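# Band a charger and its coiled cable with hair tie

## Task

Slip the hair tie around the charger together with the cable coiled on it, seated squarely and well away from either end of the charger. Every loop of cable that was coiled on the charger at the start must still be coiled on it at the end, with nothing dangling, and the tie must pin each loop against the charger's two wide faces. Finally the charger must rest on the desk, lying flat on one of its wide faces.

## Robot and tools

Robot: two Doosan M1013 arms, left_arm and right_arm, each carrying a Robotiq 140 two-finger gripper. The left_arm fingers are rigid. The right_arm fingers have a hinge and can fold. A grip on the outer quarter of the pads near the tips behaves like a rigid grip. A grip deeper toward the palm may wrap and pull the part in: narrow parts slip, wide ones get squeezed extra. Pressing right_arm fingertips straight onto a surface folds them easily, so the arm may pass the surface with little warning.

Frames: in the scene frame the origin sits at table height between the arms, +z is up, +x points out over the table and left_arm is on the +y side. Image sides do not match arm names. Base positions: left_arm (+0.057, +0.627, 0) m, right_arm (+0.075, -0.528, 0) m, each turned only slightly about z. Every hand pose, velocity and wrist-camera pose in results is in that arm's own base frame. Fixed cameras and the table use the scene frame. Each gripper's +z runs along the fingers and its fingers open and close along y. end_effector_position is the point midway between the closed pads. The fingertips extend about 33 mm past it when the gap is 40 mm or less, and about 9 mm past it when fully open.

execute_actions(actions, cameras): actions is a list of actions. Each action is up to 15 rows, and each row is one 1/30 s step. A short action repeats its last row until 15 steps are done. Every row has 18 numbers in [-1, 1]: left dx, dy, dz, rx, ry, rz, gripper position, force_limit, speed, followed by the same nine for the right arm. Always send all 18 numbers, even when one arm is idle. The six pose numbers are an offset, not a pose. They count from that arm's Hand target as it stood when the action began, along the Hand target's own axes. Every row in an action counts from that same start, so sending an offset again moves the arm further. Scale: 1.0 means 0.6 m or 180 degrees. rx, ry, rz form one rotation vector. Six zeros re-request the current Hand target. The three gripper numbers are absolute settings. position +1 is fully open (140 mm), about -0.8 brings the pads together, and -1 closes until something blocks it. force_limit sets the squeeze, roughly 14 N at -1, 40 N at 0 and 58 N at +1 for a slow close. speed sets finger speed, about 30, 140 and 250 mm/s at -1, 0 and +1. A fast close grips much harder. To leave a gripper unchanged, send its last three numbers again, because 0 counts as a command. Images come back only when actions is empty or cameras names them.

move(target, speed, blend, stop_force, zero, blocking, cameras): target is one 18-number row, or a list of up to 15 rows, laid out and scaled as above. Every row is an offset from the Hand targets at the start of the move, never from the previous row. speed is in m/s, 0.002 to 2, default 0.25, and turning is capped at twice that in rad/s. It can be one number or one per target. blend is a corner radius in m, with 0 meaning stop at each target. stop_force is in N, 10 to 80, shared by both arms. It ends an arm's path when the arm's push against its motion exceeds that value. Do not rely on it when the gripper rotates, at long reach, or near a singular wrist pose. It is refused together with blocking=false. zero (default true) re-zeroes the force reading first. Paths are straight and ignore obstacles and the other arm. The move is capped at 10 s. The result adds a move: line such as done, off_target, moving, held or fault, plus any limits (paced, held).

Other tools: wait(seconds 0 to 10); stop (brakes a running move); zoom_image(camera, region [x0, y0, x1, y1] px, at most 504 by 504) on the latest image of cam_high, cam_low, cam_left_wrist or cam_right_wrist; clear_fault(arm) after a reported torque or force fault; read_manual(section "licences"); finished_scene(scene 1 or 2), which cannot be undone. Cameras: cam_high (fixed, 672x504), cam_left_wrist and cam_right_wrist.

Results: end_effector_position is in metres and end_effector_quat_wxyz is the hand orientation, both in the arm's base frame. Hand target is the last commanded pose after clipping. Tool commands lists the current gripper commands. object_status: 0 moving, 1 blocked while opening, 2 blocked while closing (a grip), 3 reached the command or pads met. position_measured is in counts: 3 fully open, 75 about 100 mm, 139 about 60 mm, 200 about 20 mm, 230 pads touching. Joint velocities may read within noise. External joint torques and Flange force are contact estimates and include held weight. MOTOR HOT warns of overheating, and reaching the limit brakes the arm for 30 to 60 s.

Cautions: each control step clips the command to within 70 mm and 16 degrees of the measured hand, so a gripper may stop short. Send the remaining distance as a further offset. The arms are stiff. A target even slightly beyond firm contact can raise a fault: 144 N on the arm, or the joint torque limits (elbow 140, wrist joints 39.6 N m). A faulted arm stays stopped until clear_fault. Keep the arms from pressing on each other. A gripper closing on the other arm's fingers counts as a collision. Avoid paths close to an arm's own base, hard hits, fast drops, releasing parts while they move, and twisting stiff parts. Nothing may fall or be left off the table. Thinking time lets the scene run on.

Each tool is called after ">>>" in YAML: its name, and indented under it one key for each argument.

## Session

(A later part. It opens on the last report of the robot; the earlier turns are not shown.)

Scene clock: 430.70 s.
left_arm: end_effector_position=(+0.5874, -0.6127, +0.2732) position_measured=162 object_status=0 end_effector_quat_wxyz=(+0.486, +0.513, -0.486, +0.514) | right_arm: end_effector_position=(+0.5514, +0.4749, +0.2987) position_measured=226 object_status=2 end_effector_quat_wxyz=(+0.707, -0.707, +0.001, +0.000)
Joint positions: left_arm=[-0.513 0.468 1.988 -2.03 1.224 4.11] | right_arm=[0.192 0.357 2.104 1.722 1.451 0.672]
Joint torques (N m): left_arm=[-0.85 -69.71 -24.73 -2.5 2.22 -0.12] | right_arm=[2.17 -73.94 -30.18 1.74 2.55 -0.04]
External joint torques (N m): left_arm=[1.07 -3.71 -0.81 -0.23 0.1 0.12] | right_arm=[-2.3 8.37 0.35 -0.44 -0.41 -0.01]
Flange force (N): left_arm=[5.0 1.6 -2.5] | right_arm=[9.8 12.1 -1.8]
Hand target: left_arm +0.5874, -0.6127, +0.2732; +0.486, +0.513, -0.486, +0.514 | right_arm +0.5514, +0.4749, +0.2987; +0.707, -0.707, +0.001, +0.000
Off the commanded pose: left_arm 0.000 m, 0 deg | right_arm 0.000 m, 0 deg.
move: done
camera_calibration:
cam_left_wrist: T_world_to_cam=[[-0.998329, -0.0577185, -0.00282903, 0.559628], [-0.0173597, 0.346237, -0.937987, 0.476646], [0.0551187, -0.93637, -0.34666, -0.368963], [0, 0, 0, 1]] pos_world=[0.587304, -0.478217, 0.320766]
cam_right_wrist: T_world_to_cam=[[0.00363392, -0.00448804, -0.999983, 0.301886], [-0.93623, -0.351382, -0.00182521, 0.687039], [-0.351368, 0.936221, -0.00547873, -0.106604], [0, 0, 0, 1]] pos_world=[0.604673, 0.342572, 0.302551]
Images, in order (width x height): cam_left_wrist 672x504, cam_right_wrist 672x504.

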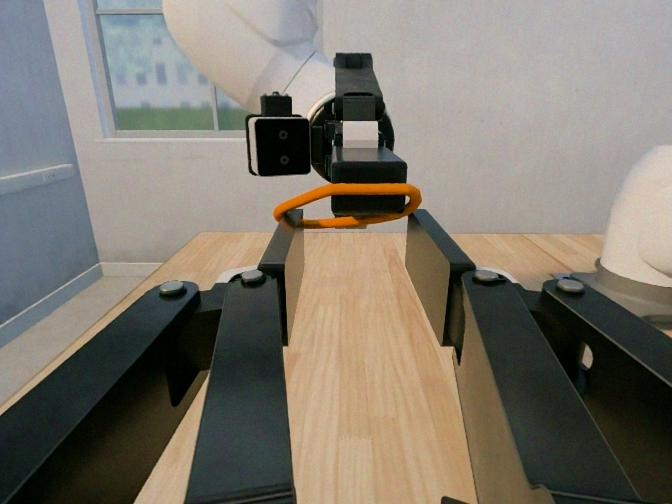

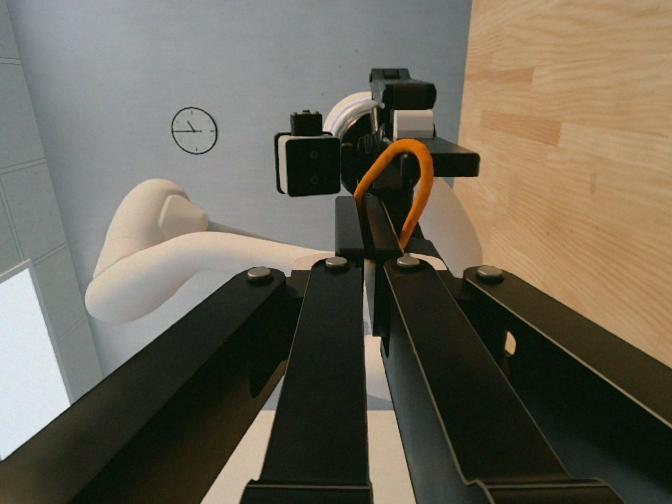

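>>> move:
  target: [0,0,0,0,0,0,-0.8,0,-1,0,0,0,0,0,0,-1,-0.1,-1]

>>> move:
  target: [0,0,-0.142,0,0,0,-0.8,0,-1,0,0,0,0,0,0,-1,-0.1,-1]
  speed: 0.08
  cameras: ["cam_left_wrist","cam_right_wrist"]

>>> zoom_image:
  camera: "cam_left_wrist"
  region: [260, 120, 460, 290]

>>> move:
  target: [0.0058,0,0,0,0,-0.5,-0.8,0,-1,0,0,0,0,0,0,-1,-0.1,-1]
  cameras: ["all"]

>>> zoom_image:
  camera: "cam_left_wrist"
  region: [260, 120, 460, 290]

>>> zoom_image:
  camera: "cam_right_wrist"
  region: [260, 60, 480, 290]

Scene clock: 464.17 s.
left_arm: end_effector_position=(+0.5874, -0.6127, +0.2731) position_measured=229 object_status=0 end_effector_quat_wxyz=(+0.486, +0.513, -0.486, +0.514) | right_arm: end_effector_position=(+0.5514, +0.4749, +0.2987) position_measured=226 object_status=2 end_effector_quat_wxyz=(+0.707, -0.707, +0.001, +0.000)
Joint positions: left_arm=[-0.513 0.468 1.988 -2.03 1.224 4.11] | right_arm=[0.192 0.357 2.104 1.722 1.451 0.672]
Joint torques (N m): left_arm=[-0.69 -73.22 -27.65 -3.58 3.35 -0.14] | right_arm=[3.1 -70.85 -27.9 0.57 1.47 -0.01]
External joint torques (N m): left_arm=[1.2 -0.46 1.93 0.83 -1.02 0.14] | right_arm=[-3.01 5.1 -2.03 0.71 0.68 -0.04]
Flange force (N): left_arm=[0.9 2.3 -3.6] | right_arm=[10.4 6.9 -2.5]
Hand target: left_arm +0.5874, -0.6127, +0.2732; +0.486, +0.513, -0.486, +0.514 | right_arm +0.5514, +0.4749, +0.2987; +0.707, -0.707, +0.001, +0.000
Off the commanded pose: left_arm 0.000 m, 0 deg | right_arm 0.000 m, 0 deg.
move: done

Scene clock: 465.50 s.
left_arm: end_effector_position=(+0.5827, -0.5277, +0.2731) position_measured=229 object_status=3 end_effector_quat_wxyz=(+0.486, +0.513, -0.486, +0.514) | right_arm: end_effector_position=(+0.5514, +0.4749, +0.2987) position_measured=226 object_status=2 end_effector_quat_wxyz=(+0.707, -0.707, +0.001, +0.000)
Joint positions: left_arm=[-0.392 0.427 2.062 -1.935 1.306 4.109] | right_arm=[0.192 0.357 2.104 1.722 1.451 0.672]
Joint torques (N m): left_arm=[-1.28 -64.47 -22.8 -2.21 2.39 -0.09] | right_arm=[1.27 -73.03 -30.22 1.85 2.42 -0.11]
External joint torques (N m): left_arm=[1.59 -3.42 -1.18 -0.29 -0.06 0.09] | right_arm=[-1.16 7.38 0.35 -0.57 -0.27 0.06]
Flange force (N): left_arm=[5.2 0.6 -2.6] | right_arm=[8.4 10.6 -0.5]
Hand target: left_arm +0.5827, -0.5277, +0.2731; +0.486, +0.513, -0.486, +0.514 | right_arm +0.5514, +0.4749, +0.2987; +0.707, -0.707, +0.001, +0.000
Off the commanded pose: left_arm 0.000 m, 0 deg | right_arm 0.000 m, 0 deg.
move: done
camera_calibration:
cam_left_wrist: T_world_to_cam=[[-0.998329, -0.0577185, -0.00282903, 0.559842], [-0.0173597, 0.346237, -0.937987, 0.447134], [0.0551187, -0.93637, -0.34666, -0.289113], [0, 0, 0, 1]] pos_world=[0.582604, -0.393217, 0.320766]
cam_right_wrist: T_world_to_cam=[[0.00363392, -0.00448804, -0.999983, 0.301886], [-0.93623, -0.351382, -0.00182521, 0.687039], [-0.351368, 0.936221, -0.00547873, -0.106604], [0, 0, 0, 1]] pos_world=[0.604673, 0.342572, 0.302551]
Images, in order (width x height): cam_left_wrist 672x504, cam_right_wrist 672x504.

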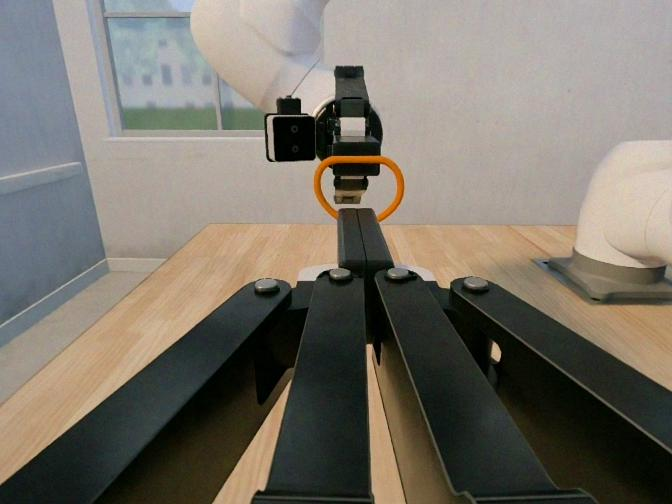

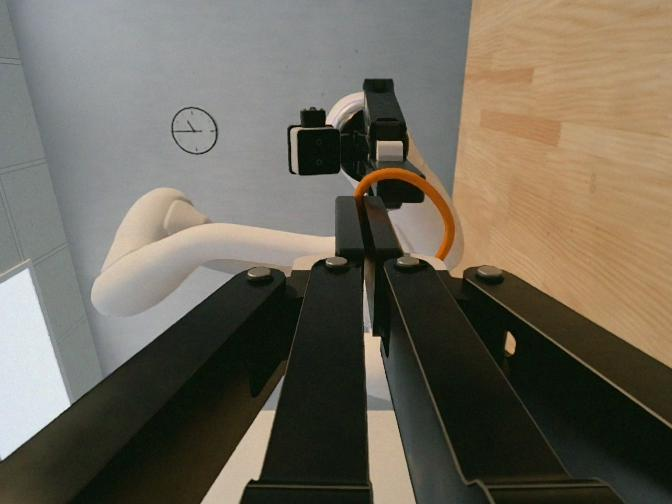

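Scaled by 2.520.

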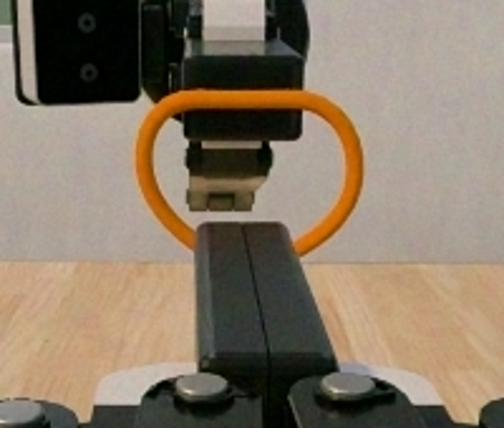

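Scene clock: 469.03 s.
left_arm: end_effector_position=(+0.5827, -0.5277, +0.2766) position_measured=229 object_status=3 end_effector_quat_wxyz=(+0.707, +0.707, +0.019, +0.020) | right_arm: end_effector_position=(+0.5514, +0.4749, +0.2987) position_measured=226 object_status=2 end_effector_quat_wxyz=(+0.707, -0.707, +0.001, +0.000)
Joint positions: left_arm=[-0.392 0.422 2.06 -1.933 1.303 2.532] | right_arm=[0.192 0.357 2.104 1.722 1.451 0.672]
Joint torques (N m): left_arm=[-0.98 -64.44 -23.25 -2.2 2.42 -0.09] | right_arm=[1.51 -73.07 -30.06 1.77 2.38 0]
External joint torques (N m): left_arm=[1.1 -3.18 -1.02 -0.3 -0.1 0.13] | right_arm=[-1.6 7.22 0.16 -0.48 -0.23 -0.05]
Flange force (N): left_arm=[-1.0 4.7 -1.8] | right_arm=[8.6 10.5 -1.1]
Hand target: left_arm +0.5827, -0.5277, +0.2766; +0.707, +0.707, +0.019, +0.020 | right_arm +0.5514, +0.4749, +0.2987; +0.707, -0.707, +0.001, +0.000
Off the commanded pose: left_arm 0.000 m, 0 deg | right_arm 0.000 m, 0 deg.
move: done
camera_calibration:
cam_left_wrist: T_world_to_cam=[[-0.00279234, -0.00210707, 0.999994, -0.268288], [-0.955535, 0.294872, -0.00204688, 0.711039], [-0.294866, -0.955534, -0.00283676, -0.189208], [0, 0, 0, 1]] pos_world=[0.622883, -0.391025, 0.269205]
cam_right_wrist: T_world_to_cam=[[0.00363392, -0.00448804, -0.999983, 0.301886], [-0.93623, -0.351382, -0.00182521, 0.687039], [-0.351368, 0.936221, -0.00547873, -0.106604], [0, 0, 0, 1]] pos_world=[0.604673, 0.342572, 0.302551]

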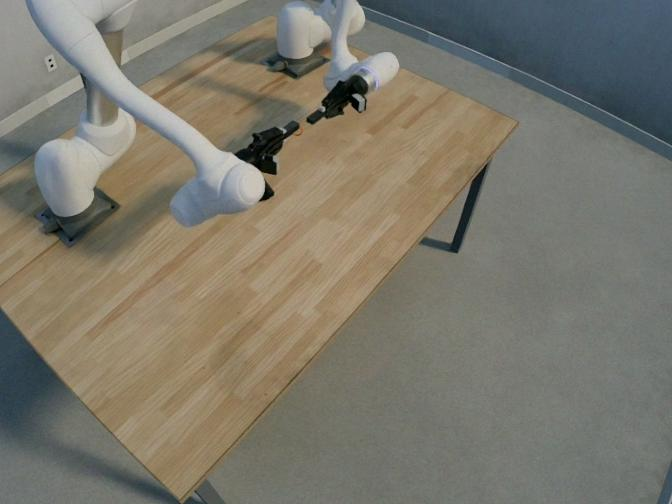

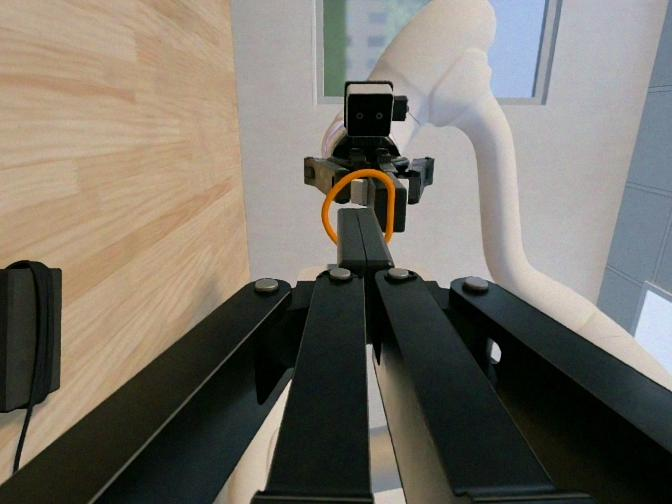

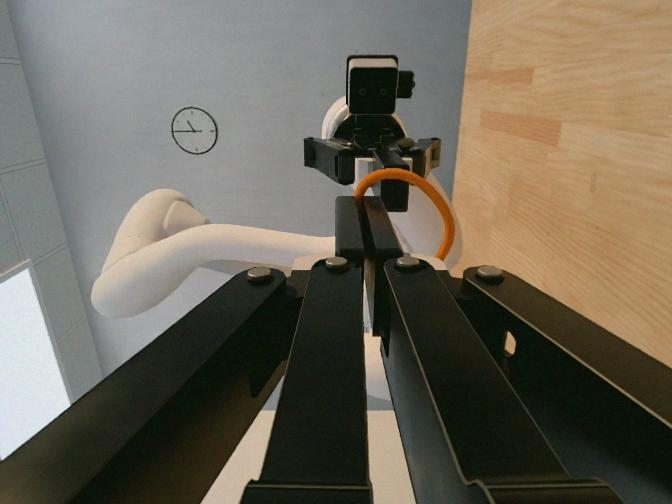

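Scaled by 2.520.

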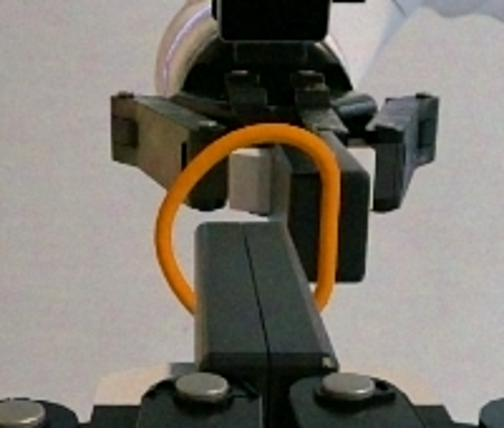

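Scaled by 2.191.

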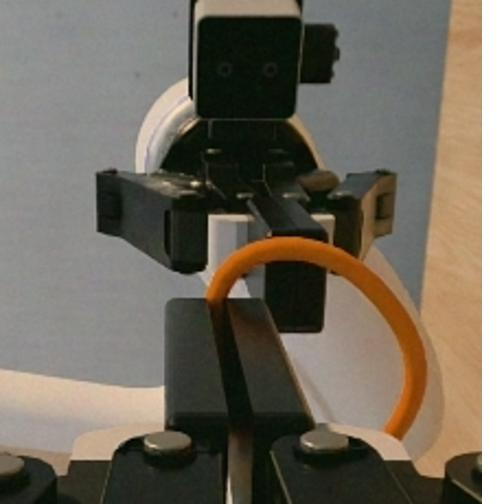

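>>> move:
  target: [0,-0.0017,0.145,0,0,0,-0.8,0,-1,0,0,0,0,0,0,-1,-0.1,-1]
  speed: 0.03
  stop_force: 12
  cameras: ["cam_left_wrist","cam_right_wrist"]

>>> zoom_image:
  camera: "cam_left_wrist"
  region: [260, 120, 460, 290]

>>> zoom_image:
  camera: "cam_right_wrist"
  region: [260, 60, 480, 290]

Scene clock: 485.60 s.
left_arm: end_effector_position=(+0.5875, -0.6145, +0.2756) position_measured=229 object_status=3 end_effector_quat_wxyz=(+0.707, +0.707, +0.019, +0.020) | right_arm: end_effector_position=(+0.5514, +0.4749, +0.2987) position_measured=226 object_status=2 end_effector_quat_wxyz=(+0.707, -0.707, +0.001, +0.000)
Joint positions: left_arm=[-0.515 0.466 1.985 -2.031 1.22 2.535] | right_arm=[0.192 0.357 2.104 1.722 1.451 0.672]
Joint torques (N m): left_arm=[-1.22 -69.88 -24.81 -2.38 2.27 -0.1] | right_arm=[2.38 -73.38 -30.22 1.91 2.46 -0.05]
External joint torques (N m): left_arm=[1.04 -3.61 -1.05 -0.37 0.06 0.15] | right_arm=[-2.46 7.74 0.29 -0.62 -0.31 0]
Flange force (N): left_arm=[-1.3 4.8 -2.0] | right_arm=[9.3 11.2 -2.6]
Hand target: left_arm +0.5875, -0.6145, +0.2756; +0.707, +0.707, +0.019, +0.020 | right_arm +0.5514, +0.4749, +0.2987; +0.707, -0.707, +0.001, +0.000
Off the commanded pose: left_arm 0.000 m, 0 deg | right_arm 0.000 m, 0 deg.
move: done
camera_calibration:
cam_left_wrist: T_world_to_cam=[[-0.00276341, -0.00201134, 0.999994, -0.26743], [-0.955535, 0.294872, -0.00204746, 0.741219], [-0.294866, -0.955535, -0.00273676, -0.270762], [0, 0, 0, 1]] pos_world=[0.627683, -0.477825, 0.268205]
cam_right_wrist: T_world_to_cam=[[0.00363392, -0.00448804, -0.999983, 0.301886], [-0.93623, -0.351382, -0.00182521, 0.687039], [-0.351368, 0.936221, -0.00547873, -0.106604], [0, 0, 0, 1]] pos_world=[0.604673, 0.342572, 0.302551]
Images, in order (width x height): cam_left_wrist 672x504, cam_right_wrist 672x504.

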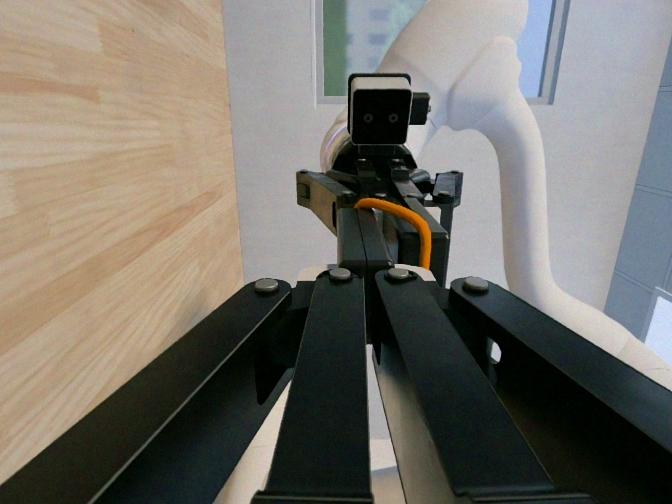

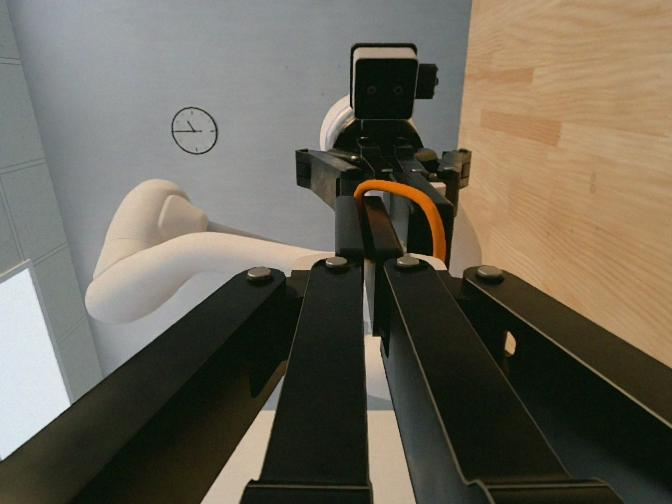

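Scaled by 2.520.

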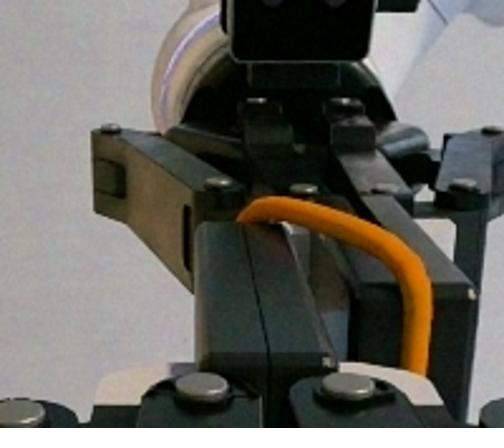

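Scaled by 2.191.

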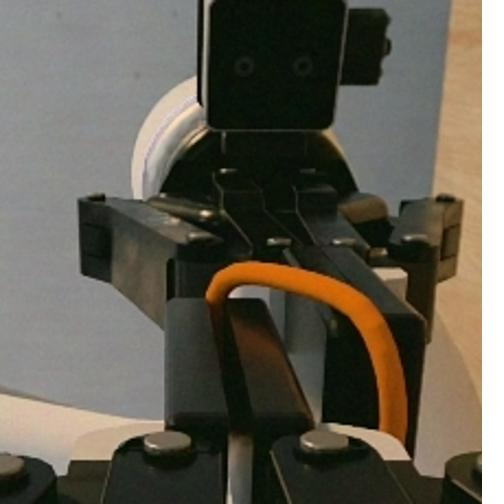

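>>> zoom_image:
  camera: "cam_left_wrist"
  region: [320, 180, 450, 290]

>>> move:
  target: [0,0,-0.045,0,0,0,-0.8,0,-1,0,0,0,0,0,0,-1,-0.1,-1]
  speed: 0.05
  cameras: ["all"]

>>> zoom_image:
  camera: "cam_left_wrist"
  region: [300, 140, 450, 270]

>>> zoom_image:
  camera: "cam_right_wrist"
  region: [260, 60, 480, 290]

>>> zoom_image:
  camera: "cam_high"
  region: [270, 100, 340, 150]

Scaled by 3.877.

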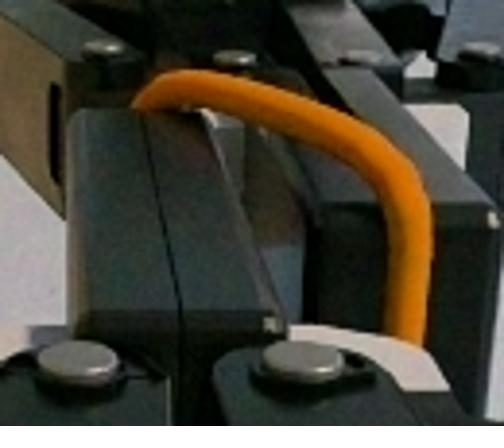

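Scene clock: 508.17 s.
left_arm: end_effector_position=(+0.5860, -0.5876, +0.2756) position_measured=229 object_status=3 end_effector_quat_wxyz=(+0.707, +0.707, +0.019, +0.020) | right_arm: end_effector_position=(+0.5514, +0.4749, +0.2987) position_measured=226 object_status=2 end_effector_quat_wxyz=(+0.707, -0.707, +0.001, +0.000)
Joint positions: left_arm=[-0.479 0.451 2.011 -2.002 1.246 2.535] | right_arm=[0.192 0.357 2.104 1.722 1.451 0.672]
Joint torques (N m): left_arm=[-1.13 -67.99 -24.32 -2.43 2.38 -0.05] | right_arm=[2.17 -73.38 -30.07 1.74 2.36 -0.05]
External joint torques (N m): left_arm=[1.03 -3.61 -1.02 -0.25 -0.05 0.1] | right_arm=[-2.39 7.42 -0.15 -0.43 -0.21 0]
Flange force (N): left_arm=[-1.3 5.1 -2.0] | right_arm=[9.7 10.6 -2.2]
Hand target: left_arm +0.5860, -0.5876, +0.2756; +0.707, +0.707, +0.019, +0.020 | right_arm +0.5514, +0.4749, +0.2987; +0.707, -0.707, +0.001, +0.000
Off the commanded pose: left_arm 0.000 m, 0 deg | right_arm 0.000 m, 0 deg.
move: done
camera_calibration:
cam_left_wrist: T_world_to_cam=[[-0.00276341, -0.00201134, 0.999994, -0.26738], [-0.955535, 0.294872, -0.00204746, 0.731853], [-0.294866, -0.955535, -0.00273676, -0.245501], [0, 0, 0, 1]] pos_world=[0.626183, -0.450925, 0.268205]
cam_right_wrist: T_world_to_cam=[[0.00363392, -0.00448804, -0.999983, 0.301886], [-0.93623, -0.351382, -0.00182521, 0.687039], [-0.351368, 0.936221, -0.00547873, -0.106604], [0, 0, 0, 1]] pos_world=[0.604673, 0.342572, 0.302551]

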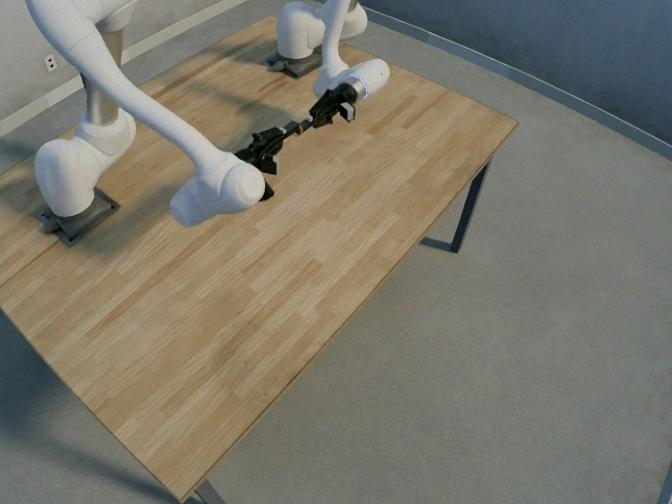

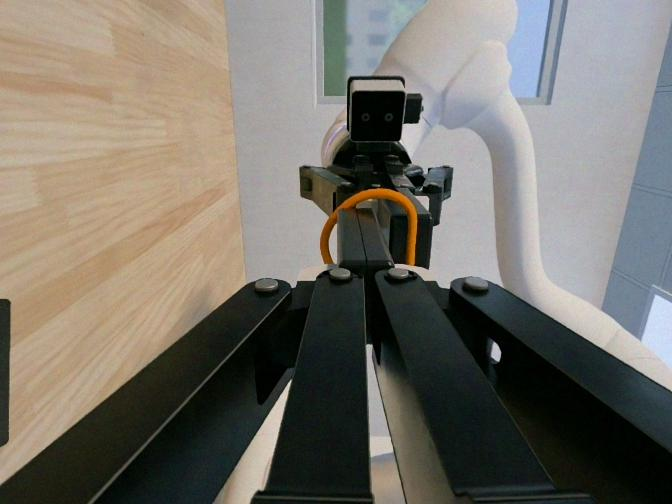

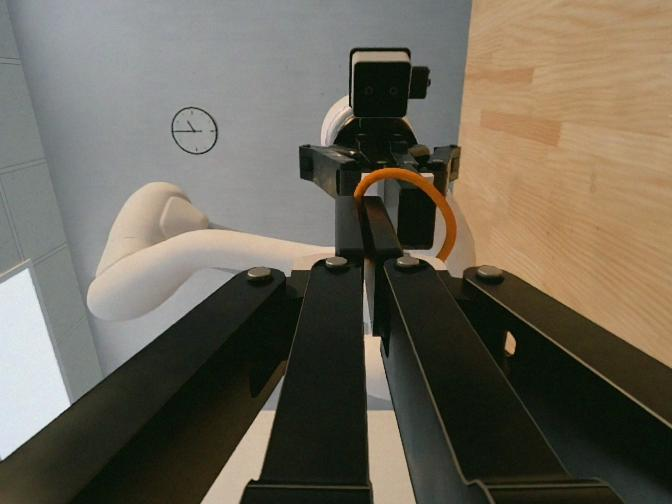

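Scaled by 3.360.

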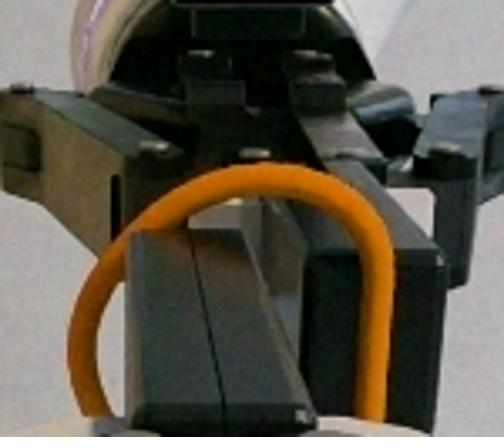

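Scaled by 2.191.

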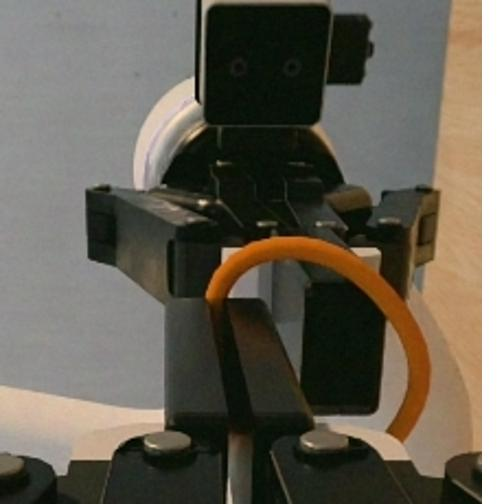

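Scaled by 7.200.

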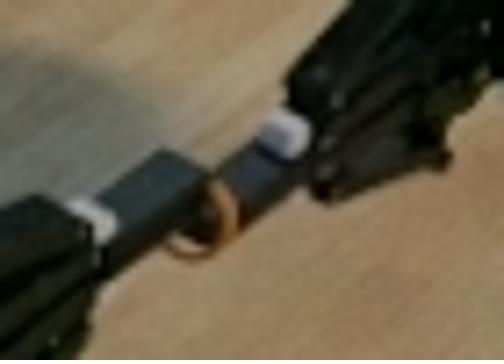

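>>> move:
  target: [0,0,-0.04,0,0,0,-0.8,0,-1,0,0,0,0,0,0,-1,-0.1,-1]

>>> move:
  target: [0,0.0065,0,0,0,0,-0.8,0,-1,0,0,0,0,0,0,-1,-0.1,-1]

>>> move:
  target: [0,0,0.085,0,0,0,-0.8,0,-1,0,0,0,0,0,0,-1,-0.1,-1]
  speed: 0.03
  stop_force: 12
  cameras: ["cam_left_wrist","cam_right_wrist"]

>>> zoom_image:
  camera: "cam_left_wrist"
  region: [300, 140, 450, 270]

>>> zoom_image:
  camera: "cam_right_wrist"
  region: [260, 60, 480, 290]

Scene clock: 523.07 s.
left_arm: end_effector_position=(+0.5847, -0.5636, +0.2756) position_measured=229 object_status=3 end_effector_quat_wxyz=(+0.707, +0.707, +0.019, +0.020) | right_arm: end_effector_position=(+0.5514, +0.4749, +0.2987) position_measured=226 object_status=2 end_effector_quat_wxyz=(+0.707, -0.707, +0.001, +0.000)
Joint positions: left_arm=[-0.445 0.439 2.032 -1.976 1.269 2.535] | right_arm=[0.192 0.357 2.104 1.722 1.451 0.672]
Joint torques (N m): left_arm=[-0.96 -66.44 -23.77 -2.31 2.36 -0.06] | right_arm=[1.62 -72.95 -30.07 1.77 2.35 -0.11]
External joint torques (N m): left_arm=[1.17 -3.46 -1.04 -0.28 -0.03 0.1] | right_arm=[-1.53 6.73 0.01 -0.48 -0.19 0.07]
Flange force (N): left_arm=[-1.1 5.0 -2.1] | right_arm=[8.4 9.5 -1.1]
Hand target: left_arm +0.5847, -0.5636, +0.2756; +0.707, +0.707, +0.019, +0.020 | right_arm +0.5514, +0.4749, +0.2987; +0.707, -0.707, +0.001, +0.000
Off the commanded pose: left_arm 0.000 m, 0 deg | right_arm 0.000 m, 0 deg.
move: done

Scene clock: 523.77 s.
left_arm: end_effector_position=(+0.5847, -0.5636, +0.2795) position_measured=229 object_status=3 end_effector_quat_wxyz=(+0.707, +0.707, +0.019, +0.020) | right_arm: end_effector_position=(+0.5514, +0.4749, +0.2987) position_measured=226 object_status=2 end_effector_quat_wxyz=(+0.707, -0.707, +0.001, +0.000)
Joint positions: left_arm=[-0.445 0.434 2.031 -1.974 1.266 2.528] | right_arm=[0.192 0.357 2.104 1.722 1.451 0.672]
Joint torques (N m): left_arm=[-0.96 -66.23 -24.08 -2.3 2.37 -0.03] | right_arm=[1.96 -73.3 -30.1 1.74 2.39 -0.05]
External joint torques (N m): left_arm=[0.95 -3.43 -1.01 -0.32 -0.05 0.08] | right_arm=[-1.78 7.16 -0.07 -0.46 -0.23 0.01]
Flange force (N): left_arm=[-1.3 5.0 -1.8] | right_arm=[9.1 10.2 -1.3]
Hand target: left_arm +0.5847, -0.5636, +0.2795; +0.707, +0.707, +0.019, +0.020 | right_arm +0.5514, +0.4749, +0.2987; +0.707, -0.707, +0.001, +0.000
Off the commanded pose: left_arm 0.000 m, 0 deg | right_arm 0.000 m, 0 deg.
move: done

Scene clock: 526.10 s.
left_arm: end_effector_position=(+0.5875, -0.6145, +0.2795) position_measured=229 object_status=3 end_effector_quat_wxyz=(+0.707, +0.707, +0.019, +0.020) | right_arm: end_effector_position=(+0.5514, +0.4749, +0.2987) position_measured=226 object_status=2 end_effector_quat_wxyz=(+0.707, -0.707, +0.001, +0.000)
Joint positions: left_arm=[-0.515 0.461 1.984 -2.028 1.217 2.528] | right_arm=[0.192 0.357 2.104 1.722 1.451 0.672]
Joint torques (N m): left_arm=[-1.14 -69.38 -24.85 -2.36 2.23 -0.05] | right_arm=[1.92 -73.54 -30.35 1.95 2.52 -0.02]
External joint torques (N m): left_arm=[1.08 -3.91 -1.25 -0.4 0.1 0.1] | right_arm=[-1.87 7.59 0.24 -0.66 -0.36 -0.03]
Flange force (N): left_arm=[-1.2 5.3 -2.1] | right_arm=[9.0 11.0 -1.6]
Hand target: left_arm +0.5875, -0.6145, +0.2795; +0.707, +0.707, +0.019, +0.020 | right_arm +0.5514, +0.4749, +0.2987; +0.707, -0.707, +0.001, +0.000
Off the commanded pose: left_arm 0.000 m, 0 deg | right_arm 0.000 m, 0 deg.
move: done
camera_calibration:
cam_left_wrist: T_world_to_cam=[[-0.00288807, -0.00207814, 0.999994, -0.271283], [-0.955534, 0.294872, -0.00214688, 0.741254], [-0.294865, -0.955535, -0.00283734, -0.270725], [0, 0, 0, 1]] pos_world=[0.627682, -0.477825, 0.272105]
cam_right_wrist: T_world_to_cam=[[0.00363392, -0.00448804, -0.999983, 0.301886], [-0.93623, -0.351382, -0.00182521, 0.687039], [-0.351368, 0.936221, -0.00547873, -0.106604], [0, 0, 0, 1]] pos_world=[0.604673, 0.342572, 0.302551]
Images, in order (width x height): cam_left_wrist 672x504, cam_right_wrist 672x504.

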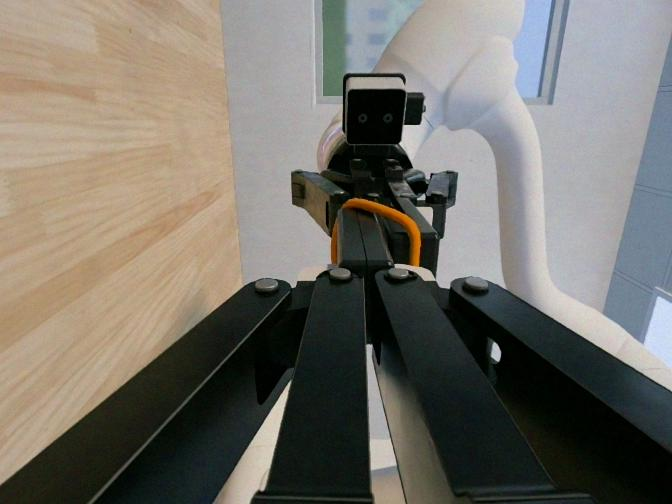

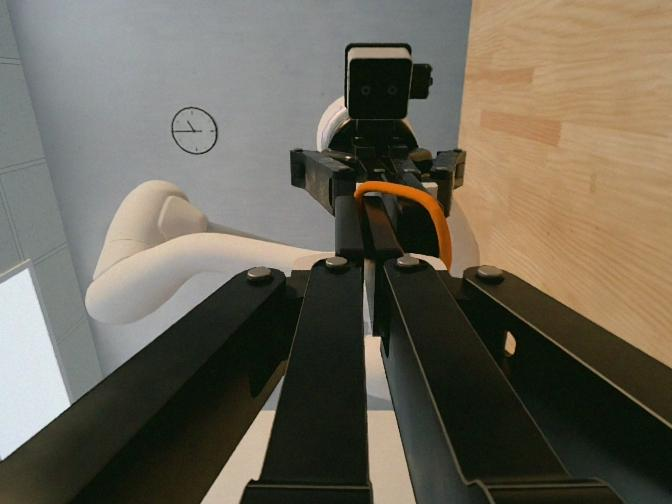

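Scaled by 3.360.

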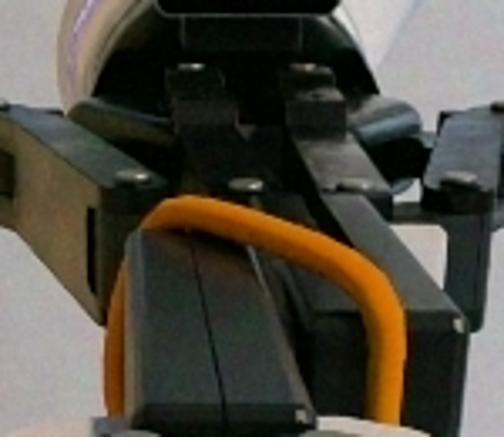

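Scaled by 2.191.

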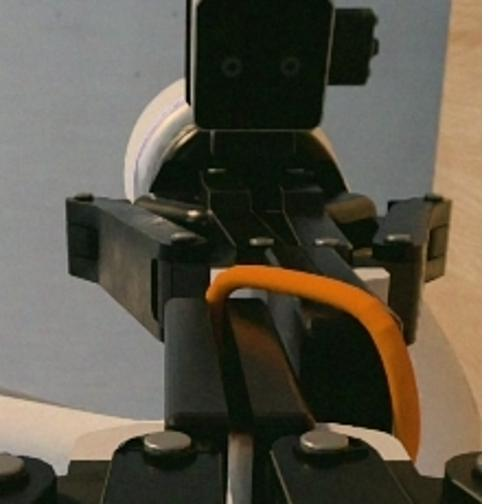

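>>> move:
  target: [0,0.002,0.016,0,0,0,-0.8,0,-1,0,0,0,0,0,0,-1,-0.1,-1]
  speed: 0.03
  cameras: ["all"]

>>> zoom_image:
  camera: "cam_left_wrist"
  region: [300, 140, 450, 290]

>>> zoom_image:
  camera: "cam_high"
  region: [270, 100, 340, 150]

Scene clock: 538.43 s.
left_arm: end_effector_position=(+0.5880, -0.6241, +0.2807) position_measured=229 object_status=3 end_effector_quat_wxyz=(+0.707, +0.707, +0.019, +0.020) | right_arm: end_effector_position=(+0.5514, +0.4749, +0.2987) position_measured=226 object_status=2 end_effector_quat_wxyz=(+0.707, -0.707, +0.001, +0.000)
Joint positions: left_arm=[-0.528 0.464 1.974 -2.037 1.207 2.526] | right_arm=[0.192 0.357 2.104 1.722 1.451 0.672]
Joint torques (N m): left_arm=[-2.11 -69.16 -25.26 -2.32 1.99 -0.02] | right_arm=[3.05 -74.05 -30.74 1.92 2.69 0]
External joint torques (N m): left_arm=[2.35 -4.68 -1.14 -0.47 0.32 0.06] | right_arm=[-2.88 8.1 0.73 -0.64 -0.53 -0.05]
Flange force (N): left_arm=[-1.1 6.1 -4.4] | right_arm=[9.0 11.9 -3.2]
Hand target: left_arm +0.5880, -0.6241, +0.2807; +0.707, +0.707, +0.019, +0.020 | right_arm +0.5514, +0.4749, +0.2987; +0.707, -0.707, +0.001, +0.000
Off the commanded pose: left_arm 0.000 m, 0 deg | right_arm 0.000 m, 0 deg.
move: done
camera_calibration:
cam_left_wrist: T_world_to_cam=[[-0.00276341, -0.00201134, 0.999994, -0.272548], [-0.955535, 0.294872, -0.00204746, 0.744538], [-0.294866, -0.955535, -0.00273676, -0.279774], [0, 0, 0, 1]] pos_world=[0.628183, -0.487425, 0.273305]
cam_right_wrist: T_world_to_cam=[[0.00363392, -0.00448804, -0.999983, 0.301886], [-0.93623, -0.351382, -0.00182521, 0.687039], [-0.351368, 0.936221, -0.00547873, -0.106604], [0, 0, 0, 1]] pos_world=[0.604673, 0.342572, 0.302551]

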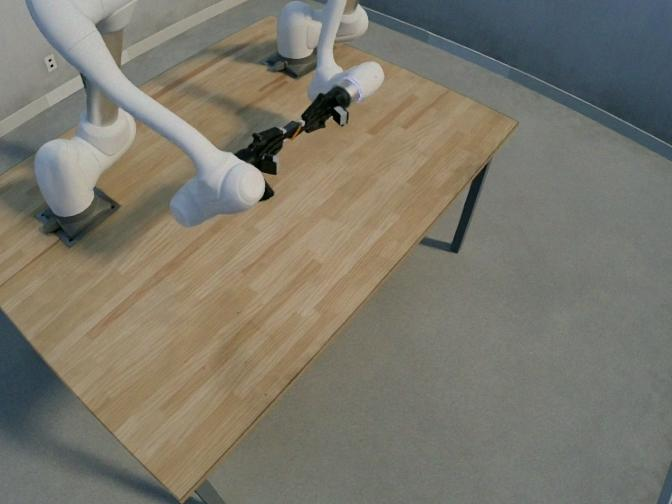

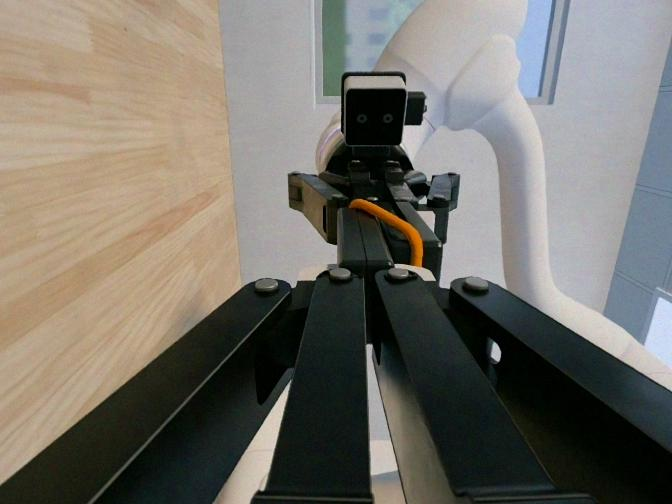

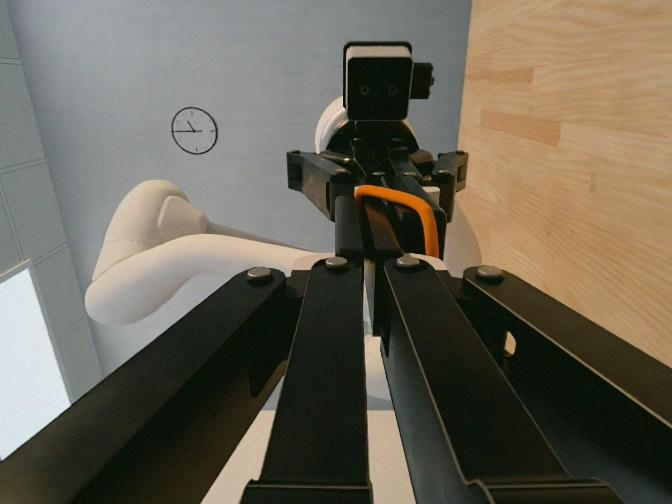

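Scaled by 3.360.

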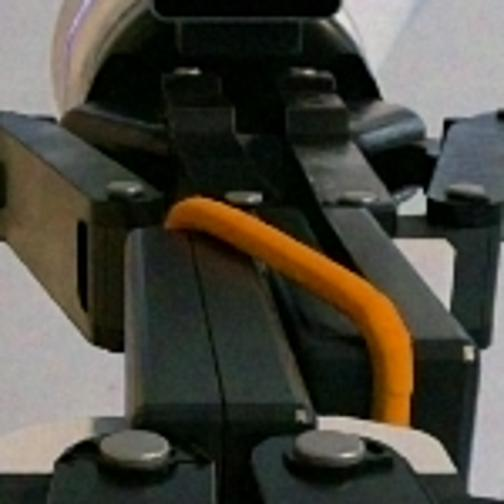

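Scaled by 7.200.

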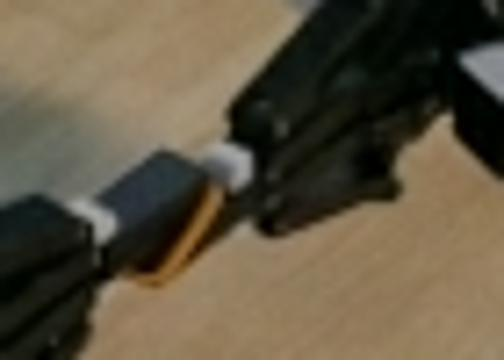

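>>> move:
  target: [0,-0.002,-0.082,0,0,0,-0.8,0,-1,0,0,0,0,0,0,-1,-0.1,-1]
  speed: 0.05
  cameras: ["cam_left_wrist","cam_right_wrist"]

>>> zoom_image:
  camera: "cam_left_wrist"
  region: [300, 140, 450, 290]

>>> zoom_image:
  camera: "cam_right_wrist"
  region: [320, 120, 480, 280]

>>> move:
  target: [0,0,0.042,0,0,0,-0.8,0,-1,0,0,0,0,0,0,-1,-0.1,-1]
  speed: 0.05
  cameras: ["cam_left_wrist","cam_right_wrist"]

>>> zoom_image:
  camera: "cam_left_wrist"
  region: [300, 140, 450, 290]

>>> zoom_image:
  camera: "cam_right_wrist"
  region: [320, 120, 480, 280]

Scene clock: 577.93 s.
left_arm: end_effector_position=(+0.5853, -0.5750, +0.2795) position_measured=229 object_status=3 end_effector_quat_wxyz=(+0.707, +0.707, +0.019, +0.020) | right_arm: end_effector_position=(+0.5514, +0.4749, +0.2987) position_measured=226 object_status=2 end_effector_quat_wxyz=(+0.707, -0.707, +0.001, +0.000)
Joint positions: left_arm=[-0.461 0.44 2.021 -1.986 1.255 2.528] | right_arm=[0.192 0.357 2.104 1.722 1.451 0.672]
Joint torques (N m): left_arm=[-1.15 -67 -24.29 -2.36 2.38 -0.05] | right_arm=[1.5 -73.22 -30.03 1.79 2.38 0.01]
External joint torques (N m): left_arm=[1.1 -3.28 -1.03 -0.29 -0.06 0.1] | right_arm=[-1.58 7.48 0.04 -0.5 -0.23 -0.06]
Flange force (N): left_arm=[-1.0 4.7 -1.9] | right_arm=[9.1 10.8 -1.0]
Hand target: left_arm +0.5853, -0.5750, +0.2795; +0.707, +0.707, +0.019, +0.020 | right_arm +0.5514, +0.4749, +0.2987; +0.707, -0.707, +0.001, +0.000
Off the commanded pose: left_arm 0.000 m, 0 deg | right_arm 0.000 m, 0 deg.
move: done
camera_calibration:
cam_left_wrist: T_world_to_cam=[[-0.00276341, -0.00201134, 0.999994, -0.271257], [-0.955535, 0.294872, -0.00204746, 0.727477], [-0.294866, -0.955535, -0.00273676, -0.233657], [0, 0, 0, 1]] pos_world=[0.625483, -0.438325, 0.272105]
cam_right_wrist: T_world_to_cam=[[0.00363392, -0.00448804, -0.999983, 0.301886], [-0.93623, -0.351382, -0.00182521, 0.687039], [-0.351368, 0.936221, -0.00547873, -0.106604], [0, 0, 0, 1]] pos_world=[0.604673, 0.342572, 0.302551]
Images, in order (width x height): cam_left_wrist 672x504, cam_right_wrist 672x504.

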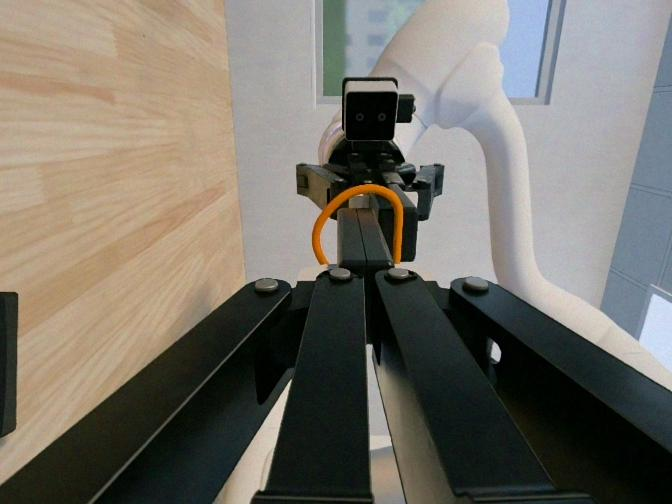

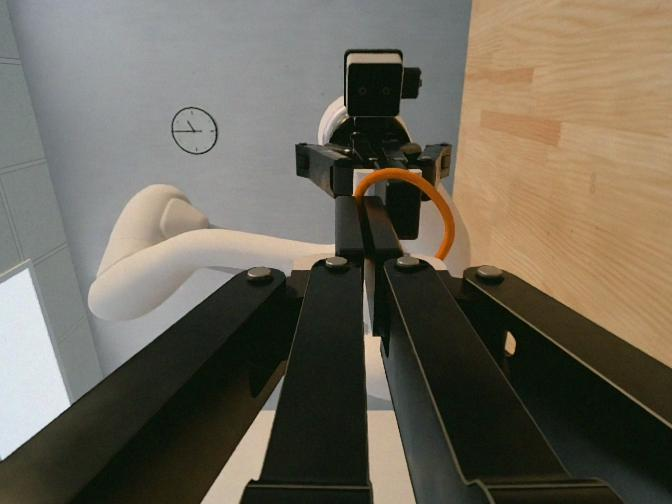

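Scaled by 3.360.

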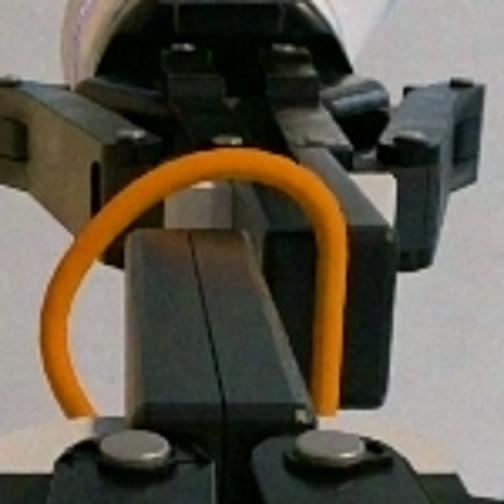

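Scaled by 3.150.

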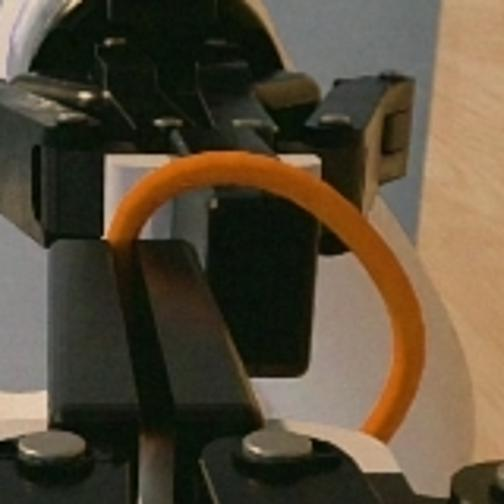

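Scene clock: 578.70 s.
left_arm: end_effector_position=(+0.5867, -0.6001, +0.2795) position_measured=229 object_status=3 end_effector_quat_wxyz=(+0.707, +0.707, +0.019, +0.020) | right_arm: end_effector_position=(+0.5514, +0.4749, +0.2987) position_measured=226 object_status=2 end_effector_quat_wxyz=(+0.707, -0.707, +0.001, +0.000)
Joint positions: left_arm=[-0.496 0.453 1.998 -2.013 1.231 2.528] | right_arm=[0.192 0.357 2.104 1.722 1.451 0.672]
Joint torques (N m): left_arm=[-1 -68.83 -24.65 -2.38 2.36 -0.06] | right_arm=[1.36 -73.42 -30.04 1.92 2.33 0.02]
External joint torques (N m): left_arm=[1.09 -3.4 -1.2 -0.35 -0.04 0.11] | right_arm=[-1.25 7.72 0.12 -0.64 -0.18 -0.07]
Flange force (N): left_arm=[-0.8 4.8 -1.8] | right_arm=[9.2 11.2 -0.6]
Hand target: left_arm +0.5867, -0.6002, +0.2795; +0.707, +0.707, +0.019, +0.020 | right_arm +0.5514, +0.4749, +0.2987; +0.707, -0.707, +0.001, +0.000
Off the commanded pose: left_arm 0.000 m, 0 deg | right_arm 0.000 m, 0 deg.
move: done
camera_calibration:
cam_left_wrist: T_world_to_cam=[[-0.00276341, -0.00201134, 0.999994, -0.271304], [-0.955535, 0.294872, -0.00204746, 0.736216], [-0.294866, -0.955535, -0.00273676, -0.257228], [0, 0, 0, 1]] pos_world=[0.626883, -0.463425, 0.272105]
cam_right_wrist: T_world_to_cam=[[0.00363392, -0.00448804, -0.999983, 0.301886], [-0.93623, -0.351382, -0.00182521, 0.687039], [-0.351368, 0.936221, -0.00547873, -0.106604], [0, 0, 0, 1]] pos_world=[0.604673, 0.342572, 0.302551]
Images, in order (width x height): cam_left_wrist 672x504, cam_right_wrist 672x504.

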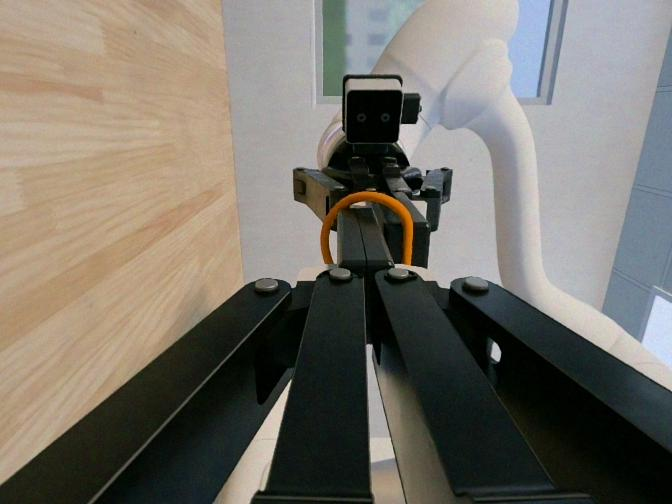

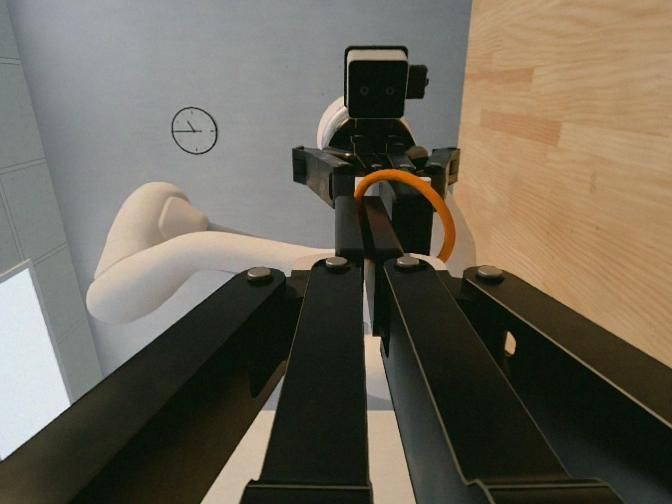

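Scaled by 3.360.

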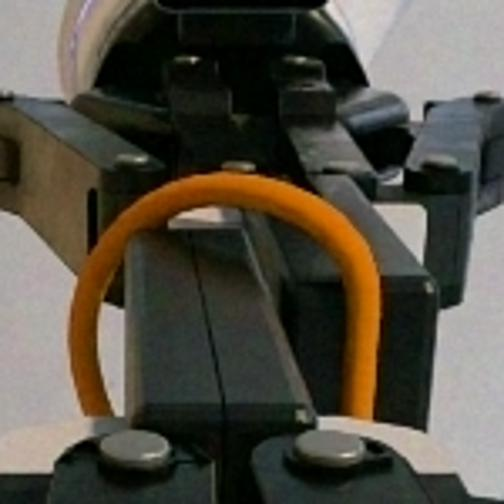

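Scaled by 3.150.

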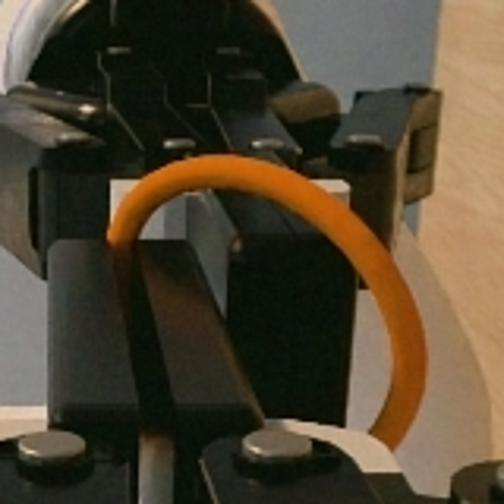

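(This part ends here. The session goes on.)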